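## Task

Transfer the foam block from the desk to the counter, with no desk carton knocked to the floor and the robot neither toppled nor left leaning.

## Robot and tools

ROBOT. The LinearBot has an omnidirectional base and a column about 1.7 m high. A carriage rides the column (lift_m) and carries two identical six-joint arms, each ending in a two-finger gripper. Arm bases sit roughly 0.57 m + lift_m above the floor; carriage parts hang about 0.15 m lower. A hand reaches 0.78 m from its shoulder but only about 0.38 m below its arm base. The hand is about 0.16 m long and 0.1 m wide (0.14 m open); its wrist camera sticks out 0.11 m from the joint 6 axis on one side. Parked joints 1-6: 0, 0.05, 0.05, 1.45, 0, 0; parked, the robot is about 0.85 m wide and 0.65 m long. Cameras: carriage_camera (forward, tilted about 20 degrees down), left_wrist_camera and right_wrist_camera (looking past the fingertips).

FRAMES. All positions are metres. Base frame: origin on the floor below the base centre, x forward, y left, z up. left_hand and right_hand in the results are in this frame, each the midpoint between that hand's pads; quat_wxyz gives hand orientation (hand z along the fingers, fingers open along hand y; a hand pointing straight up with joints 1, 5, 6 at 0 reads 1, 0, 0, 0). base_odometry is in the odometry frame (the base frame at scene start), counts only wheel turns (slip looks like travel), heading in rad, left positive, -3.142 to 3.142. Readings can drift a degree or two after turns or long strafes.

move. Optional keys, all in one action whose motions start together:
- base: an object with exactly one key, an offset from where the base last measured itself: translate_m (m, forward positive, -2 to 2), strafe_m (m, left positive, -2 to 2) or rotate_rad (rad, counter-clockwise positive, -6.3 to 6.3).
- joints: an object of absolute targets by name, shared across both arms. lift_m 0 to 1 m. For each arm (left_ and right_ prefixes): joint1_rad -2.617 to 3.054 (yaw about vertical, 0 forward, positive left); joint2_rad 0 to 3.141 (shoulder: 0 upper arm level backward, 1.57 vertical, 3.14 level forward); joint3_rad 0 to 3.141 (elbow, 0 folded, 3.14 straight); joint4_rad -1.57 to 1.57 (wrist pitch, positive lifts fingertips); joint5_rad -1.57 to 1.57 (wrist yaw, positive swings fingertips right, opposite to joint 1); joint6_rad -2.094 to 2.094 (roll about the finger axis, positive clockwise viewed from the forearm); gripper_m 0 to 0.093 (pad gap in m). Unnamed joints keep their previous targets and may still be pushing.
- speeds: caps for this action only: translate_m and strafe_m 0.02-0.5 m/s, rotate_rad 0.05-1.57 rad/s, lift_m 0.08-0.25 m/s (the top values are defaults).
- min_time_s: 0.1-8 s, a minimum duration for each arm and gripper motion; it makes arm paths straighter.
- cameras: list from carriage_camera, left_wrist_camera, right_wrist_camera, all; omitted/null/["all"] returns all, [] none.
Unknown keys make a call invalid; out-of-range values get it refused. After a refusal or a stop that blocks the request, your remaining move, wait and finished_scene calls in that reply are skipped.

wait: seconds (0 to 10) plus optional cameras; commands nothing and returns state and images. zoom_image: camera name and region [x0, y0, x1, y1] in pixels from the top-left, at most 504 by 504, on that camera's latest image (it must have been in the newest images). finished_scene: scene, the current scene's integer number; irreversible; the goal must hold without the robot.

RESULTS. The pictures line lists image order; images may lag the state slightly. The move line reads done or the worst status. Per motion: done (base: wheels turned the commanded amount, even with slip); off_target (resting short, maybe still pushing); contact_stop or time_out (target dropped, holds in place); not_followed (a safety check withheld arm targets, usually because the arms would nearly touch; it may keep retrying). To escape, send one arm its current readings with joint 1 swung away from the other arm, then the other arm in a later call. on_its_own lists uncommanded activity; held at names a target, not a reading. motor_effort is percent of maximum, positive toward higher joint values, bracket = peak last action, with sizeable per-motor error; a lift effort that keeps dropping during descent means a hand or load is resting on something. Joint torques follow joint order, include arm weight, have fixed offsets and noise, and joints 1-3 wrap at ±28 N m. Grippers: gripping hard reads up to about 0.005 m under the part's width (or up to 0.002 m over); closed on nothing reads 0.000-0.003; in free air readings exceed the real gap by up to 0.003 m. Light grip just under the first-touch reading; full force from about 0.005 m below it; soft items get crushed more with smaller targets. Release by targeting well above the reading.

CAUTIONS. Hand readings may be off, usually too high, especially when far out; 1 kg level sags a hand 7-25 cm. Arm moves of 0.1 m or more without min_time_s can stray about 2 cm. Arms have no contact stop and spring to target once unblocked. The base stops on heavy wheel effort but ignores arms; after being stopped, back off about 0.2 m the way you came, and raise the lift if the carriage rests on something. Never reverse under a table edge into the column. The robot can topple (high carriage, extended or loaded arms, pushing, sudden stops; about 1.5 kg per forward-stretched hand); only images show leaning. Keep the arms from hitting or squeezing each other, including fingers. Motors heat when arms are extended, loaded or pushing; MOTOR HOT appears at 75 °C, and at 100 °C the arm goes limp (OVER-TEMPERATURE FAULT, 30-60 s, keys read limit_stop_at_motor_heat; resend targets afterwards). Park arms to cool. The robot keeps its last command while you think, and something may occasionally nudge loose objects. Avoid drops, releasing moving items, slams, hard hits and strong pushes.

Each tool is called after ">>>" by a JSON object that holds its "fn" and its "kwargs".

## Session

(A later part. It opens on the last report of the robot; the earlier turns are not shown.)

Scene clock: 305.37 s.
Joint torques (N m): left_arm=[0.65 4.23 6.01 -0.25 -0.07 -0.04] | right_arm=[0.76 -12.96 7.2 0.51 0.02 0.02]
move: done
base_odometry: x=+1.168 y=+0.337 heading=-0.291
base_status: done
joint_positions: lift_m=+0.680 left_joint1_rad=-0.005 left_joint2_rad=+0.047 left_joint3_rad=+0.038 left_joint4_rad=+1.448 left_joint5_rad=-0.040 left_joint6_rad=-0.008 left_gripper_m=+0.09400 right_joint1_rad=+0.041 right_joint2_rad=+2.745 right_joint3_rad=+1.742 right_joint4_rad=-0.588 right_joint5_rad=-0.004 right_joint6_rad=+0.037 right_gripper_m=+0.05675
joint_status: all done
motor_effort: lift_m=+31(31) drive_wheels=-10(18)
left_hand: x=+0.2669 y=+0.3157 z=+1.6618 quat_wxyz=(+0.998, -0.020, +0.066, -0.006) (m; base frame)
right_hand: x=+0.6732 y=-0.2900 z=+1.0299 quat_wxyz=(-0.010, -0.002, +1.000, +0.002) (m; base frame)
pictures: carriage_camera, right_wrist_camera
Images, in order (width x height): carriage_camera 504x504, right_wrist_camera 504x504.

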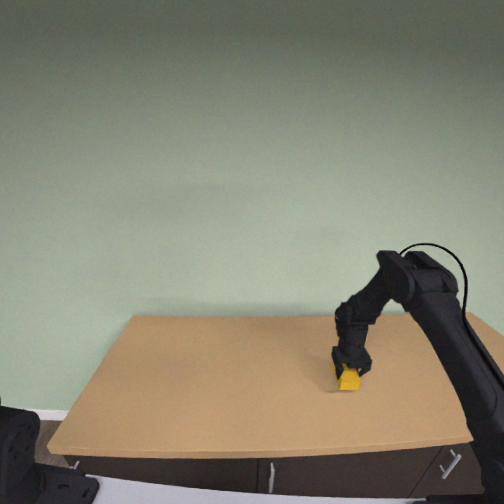

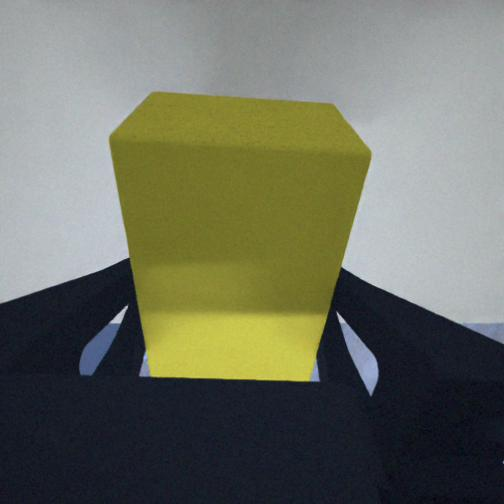

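>>> {"fn": "move", "kwargs": {"joints": {"lift_m": 0.602}, "speeds": {"lift_m": 0.12}, "cameras": ["right_wrist_camera"]}}

>>> {"fn": "move", "kwargs": {"joints": {"lift_m": 0.592}, "speeds": {"lift_m": 0.08}, "cameras": ["right_wrist_camera"]}}

Scene clock: 315.73 s.
Joint torques (N m): left_arm=[0.65 4.21 5.93 -0.26 -0.07 -0.05] | right_arm=[0.7 -13.81 6.69 0.47 0.03 0.01]
move: done
base_odometry: x=+1.168 y=+0.337 heading=-0.291
base_status: not commanded
joint_positions: lift_m=+0.602 left_joint1_rad=-0.005 left_joint2_rad=+0.047 left_joint3_rad=+0.038 left_joint4_rad=+1.448 left_joint5_rad=-0.040 left_joint6_rad=-0.008 left_gripper_m=+0.09400 right_joint1_rad=+0.041 right_joint2_rad=+2.753 right_joint3_rad=+1.747 right_joint4_rad=-0.585 right_joint5_rad=-0.004 right_joint6_rad=+0.037 right_gripper_m=+0.05675
joint_status: all done
motor_effort: lift_m=+27(29) drive_wheels=-10(12)
left_hand: x=+0.2669 y=+0.3157 z=+1.5841 quat_wxyz=(+0.998, -0.020, +0.066, -0.006) (m; base frame)
right_hand: x=+0.6736 y=-0.2900 z=+0.9497 quat_wxyz=(-0.010, -0.002, +1.000, +0.002) (m; base frame)
pictures: right_wrist_camera
Images, in order (width x height): right_wrist_camera 504x504.

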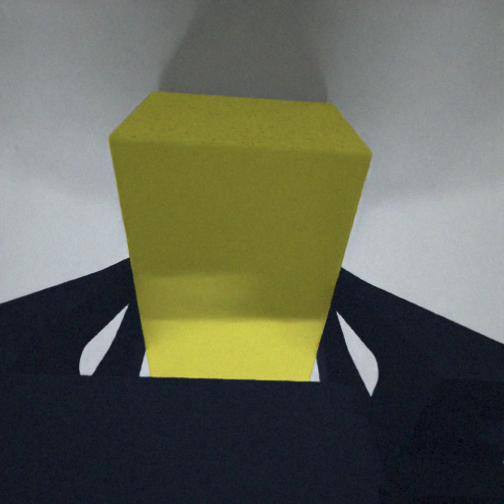

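Scene clock: 316.23 s.
Joint torques (N m): left_arm=[0.65 4.29 5.96 -0.24 -0.08 -0.05] | right_arm=[0.72 -13.09 6.22 0.65 0.03 0]
move: done
base_odometry: x=+1.168 y=+0.337 heading=-0.291
base_status: not commanded
joint_positions: lift_m=+0.592 left_joint1_rad=-0.005 left_joint2_rad=+0.047 left_joint3_rad=+0.038 left_joint4_rad=+1.448 left_joint5_rad=-0.040 left_joint6_rad=-0.008 left_gripper_m=+0.09400 right_joint1_rad=+0.041 right_joint2_rad=+2.745 right_joint3_rad=+1.752 right_joint4_rad=-0.601 right_joint5_rad=-0.004 right_joint6_rad=+0.038 right_gripper_m=+0.05675
joint_status: all done
motor_effort: lift_m=+25(26) drive_wheels=+8(10)
left_hand: x=+0.2669 y=+0.3157 z=+1.5743 quat_wxyz=(+0.998, -0.020, +0.066, -0.006) (m; base frame)
right_hand: x=+0.6741 y=-0.2900 z=+0.9440 quat_wxyz=(-0.012, -0.002, +1.000, +0.002) (m; base frame)
pictures: right_wrist_camera
Images, in order (width x height): right_wrist_camera 504x504.

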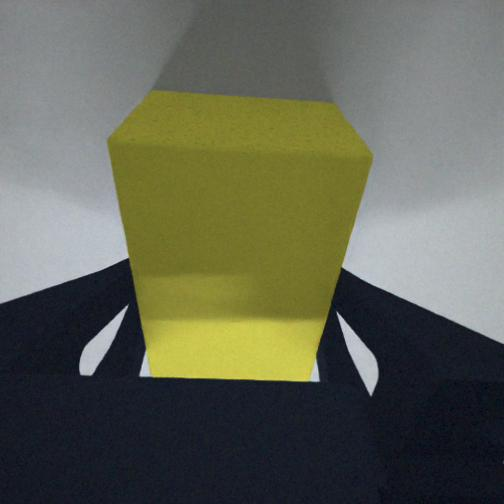

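>>> {"fn": "move", "kwargs": {"joints": {"right_gripper_m": 0.088}, "min_time_s": 1.5, "cameras": ["right_wrist_camera"]}}

>>> {"fn": "move", "kwargs": {"joints": {"lift_m": 0.75}, "speeds": {"lift_m": 0.15}, "cameras": ["right_wrist_camera", "carriage_camera"]}}

Scene clock: 322.13 s.
Joint torques (N m): left_arm=[0.65 4.25 6 -0.25 -0.08 -0.06] | right_arm=[0.7 -13.26 6.23 0.55 0.03 -0.01]
move: done
base_odometry: x=+1.168 y=+0.337 heading=-0.291
base_status: not commanded
joint_positions: lift_m=+0.592 left_joint1_rad=-0.005 left_joint2_rad=+0.047 left_joint3_rad=+0.038 left_joint4_rad=+1.448 left_joint5_rad=-0.040 left_joint6_rad=-0.008 left_gripper_m=+0.09400 right_joint1_rad=+0.041 right_joint2_rad=+2.747 right_joint3_rad=+1.752 right_joint4_rad=-0.591 right_joint5_rad=-0.004 right_joint6_rad=+0.038 right_gripper_m=+0.08794
joint_status: all done
motor_effort: lift_m=+25(25) drive_wheels=+8(8)
left_hand: x=+0.2669 y=+0.3157 z=+1.5743 quat_wxyz=(+0.998, -0.020, +0.066, -0.006) (m; base frame)
right_hand: x=+0.6762 y=-0.2899 z=+0.9433 quat_wxyz=(-0.007, -0.002, +1.000, +0.002) (m; base frame)
pictures: right_wrist_camera
Images, in order (width x height): right_wrist_camera 504x504.

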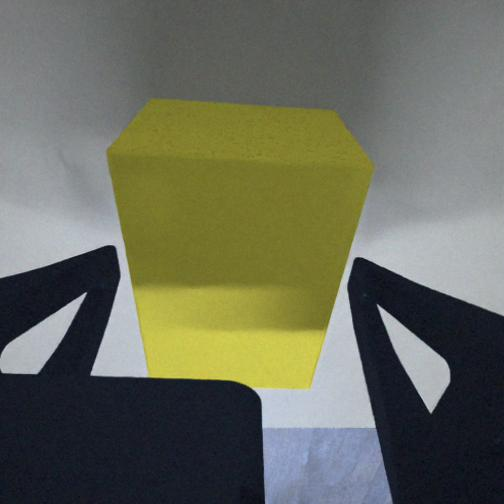

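Scene clock: 323.63 s.
Joint torques (N m): left_arm=[0.57 4.25 6.01 -0.24 -0.08 -0.05] | right_arm=[0.72 -14.12 6.19 0.47 0.02 0]
move: done
base_odometry: x=+1.168 y=+0.337 heading=-0.291
base_status: not commanded
joint_positions: lift_m=+0.750 left_joint1_rad=-0.005 left_joint2_rad=+0.047 left_joint3_rad=+0.038 left_joint4_rad=+1.448 left_joint5_rad=-0.040 left_joint6_rad=-0.008 left_gripper_m=+0.09400 right_joint1_rad=+0.041 right_joint2_rad=+2.756 right_joint3_rad=+1.752 right_joint4_rad=-0.584 right_joint5_rad=-0.004 right_joint6_rad=+0.038 right_gripper_m=+0.08794
joint_status: all done
motor_effort: lift_m=+31(38) drive_wheels=+7(10)
left_hand: x=+0.2669 y=+0.3157 z=+1.7318 quat_wxyz=(+0.998, -0.020, +0.066, -0.006) (m; base frame)
right_hand: x=+0.6751 y=-0.2900 z=+1.0970 quat_wxyz=(-0.008, -0.002, +1.000, +0.002) (m; base frame)
pictures: carriage_camera, right_wrist_camera
Images, in order (width x height): carriage_camera 504x504, right_wrist_camera 504x504.

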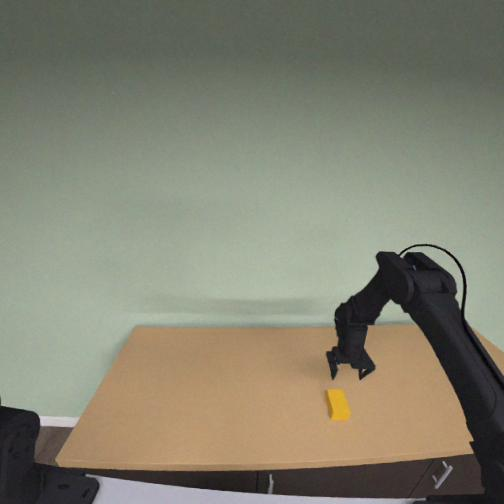

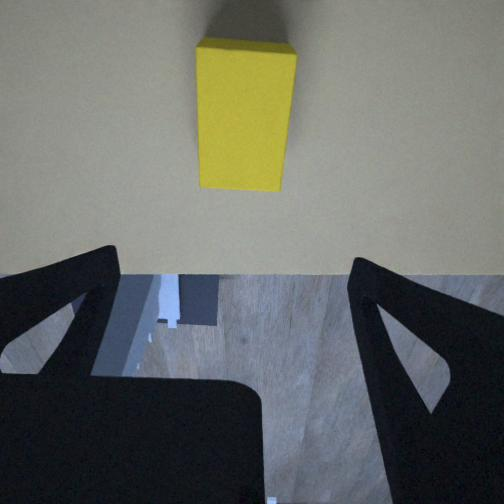

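>>> {"fn": "finished_scene", "kwargs": {"scene": 2}}

The scene is finished: the task was done.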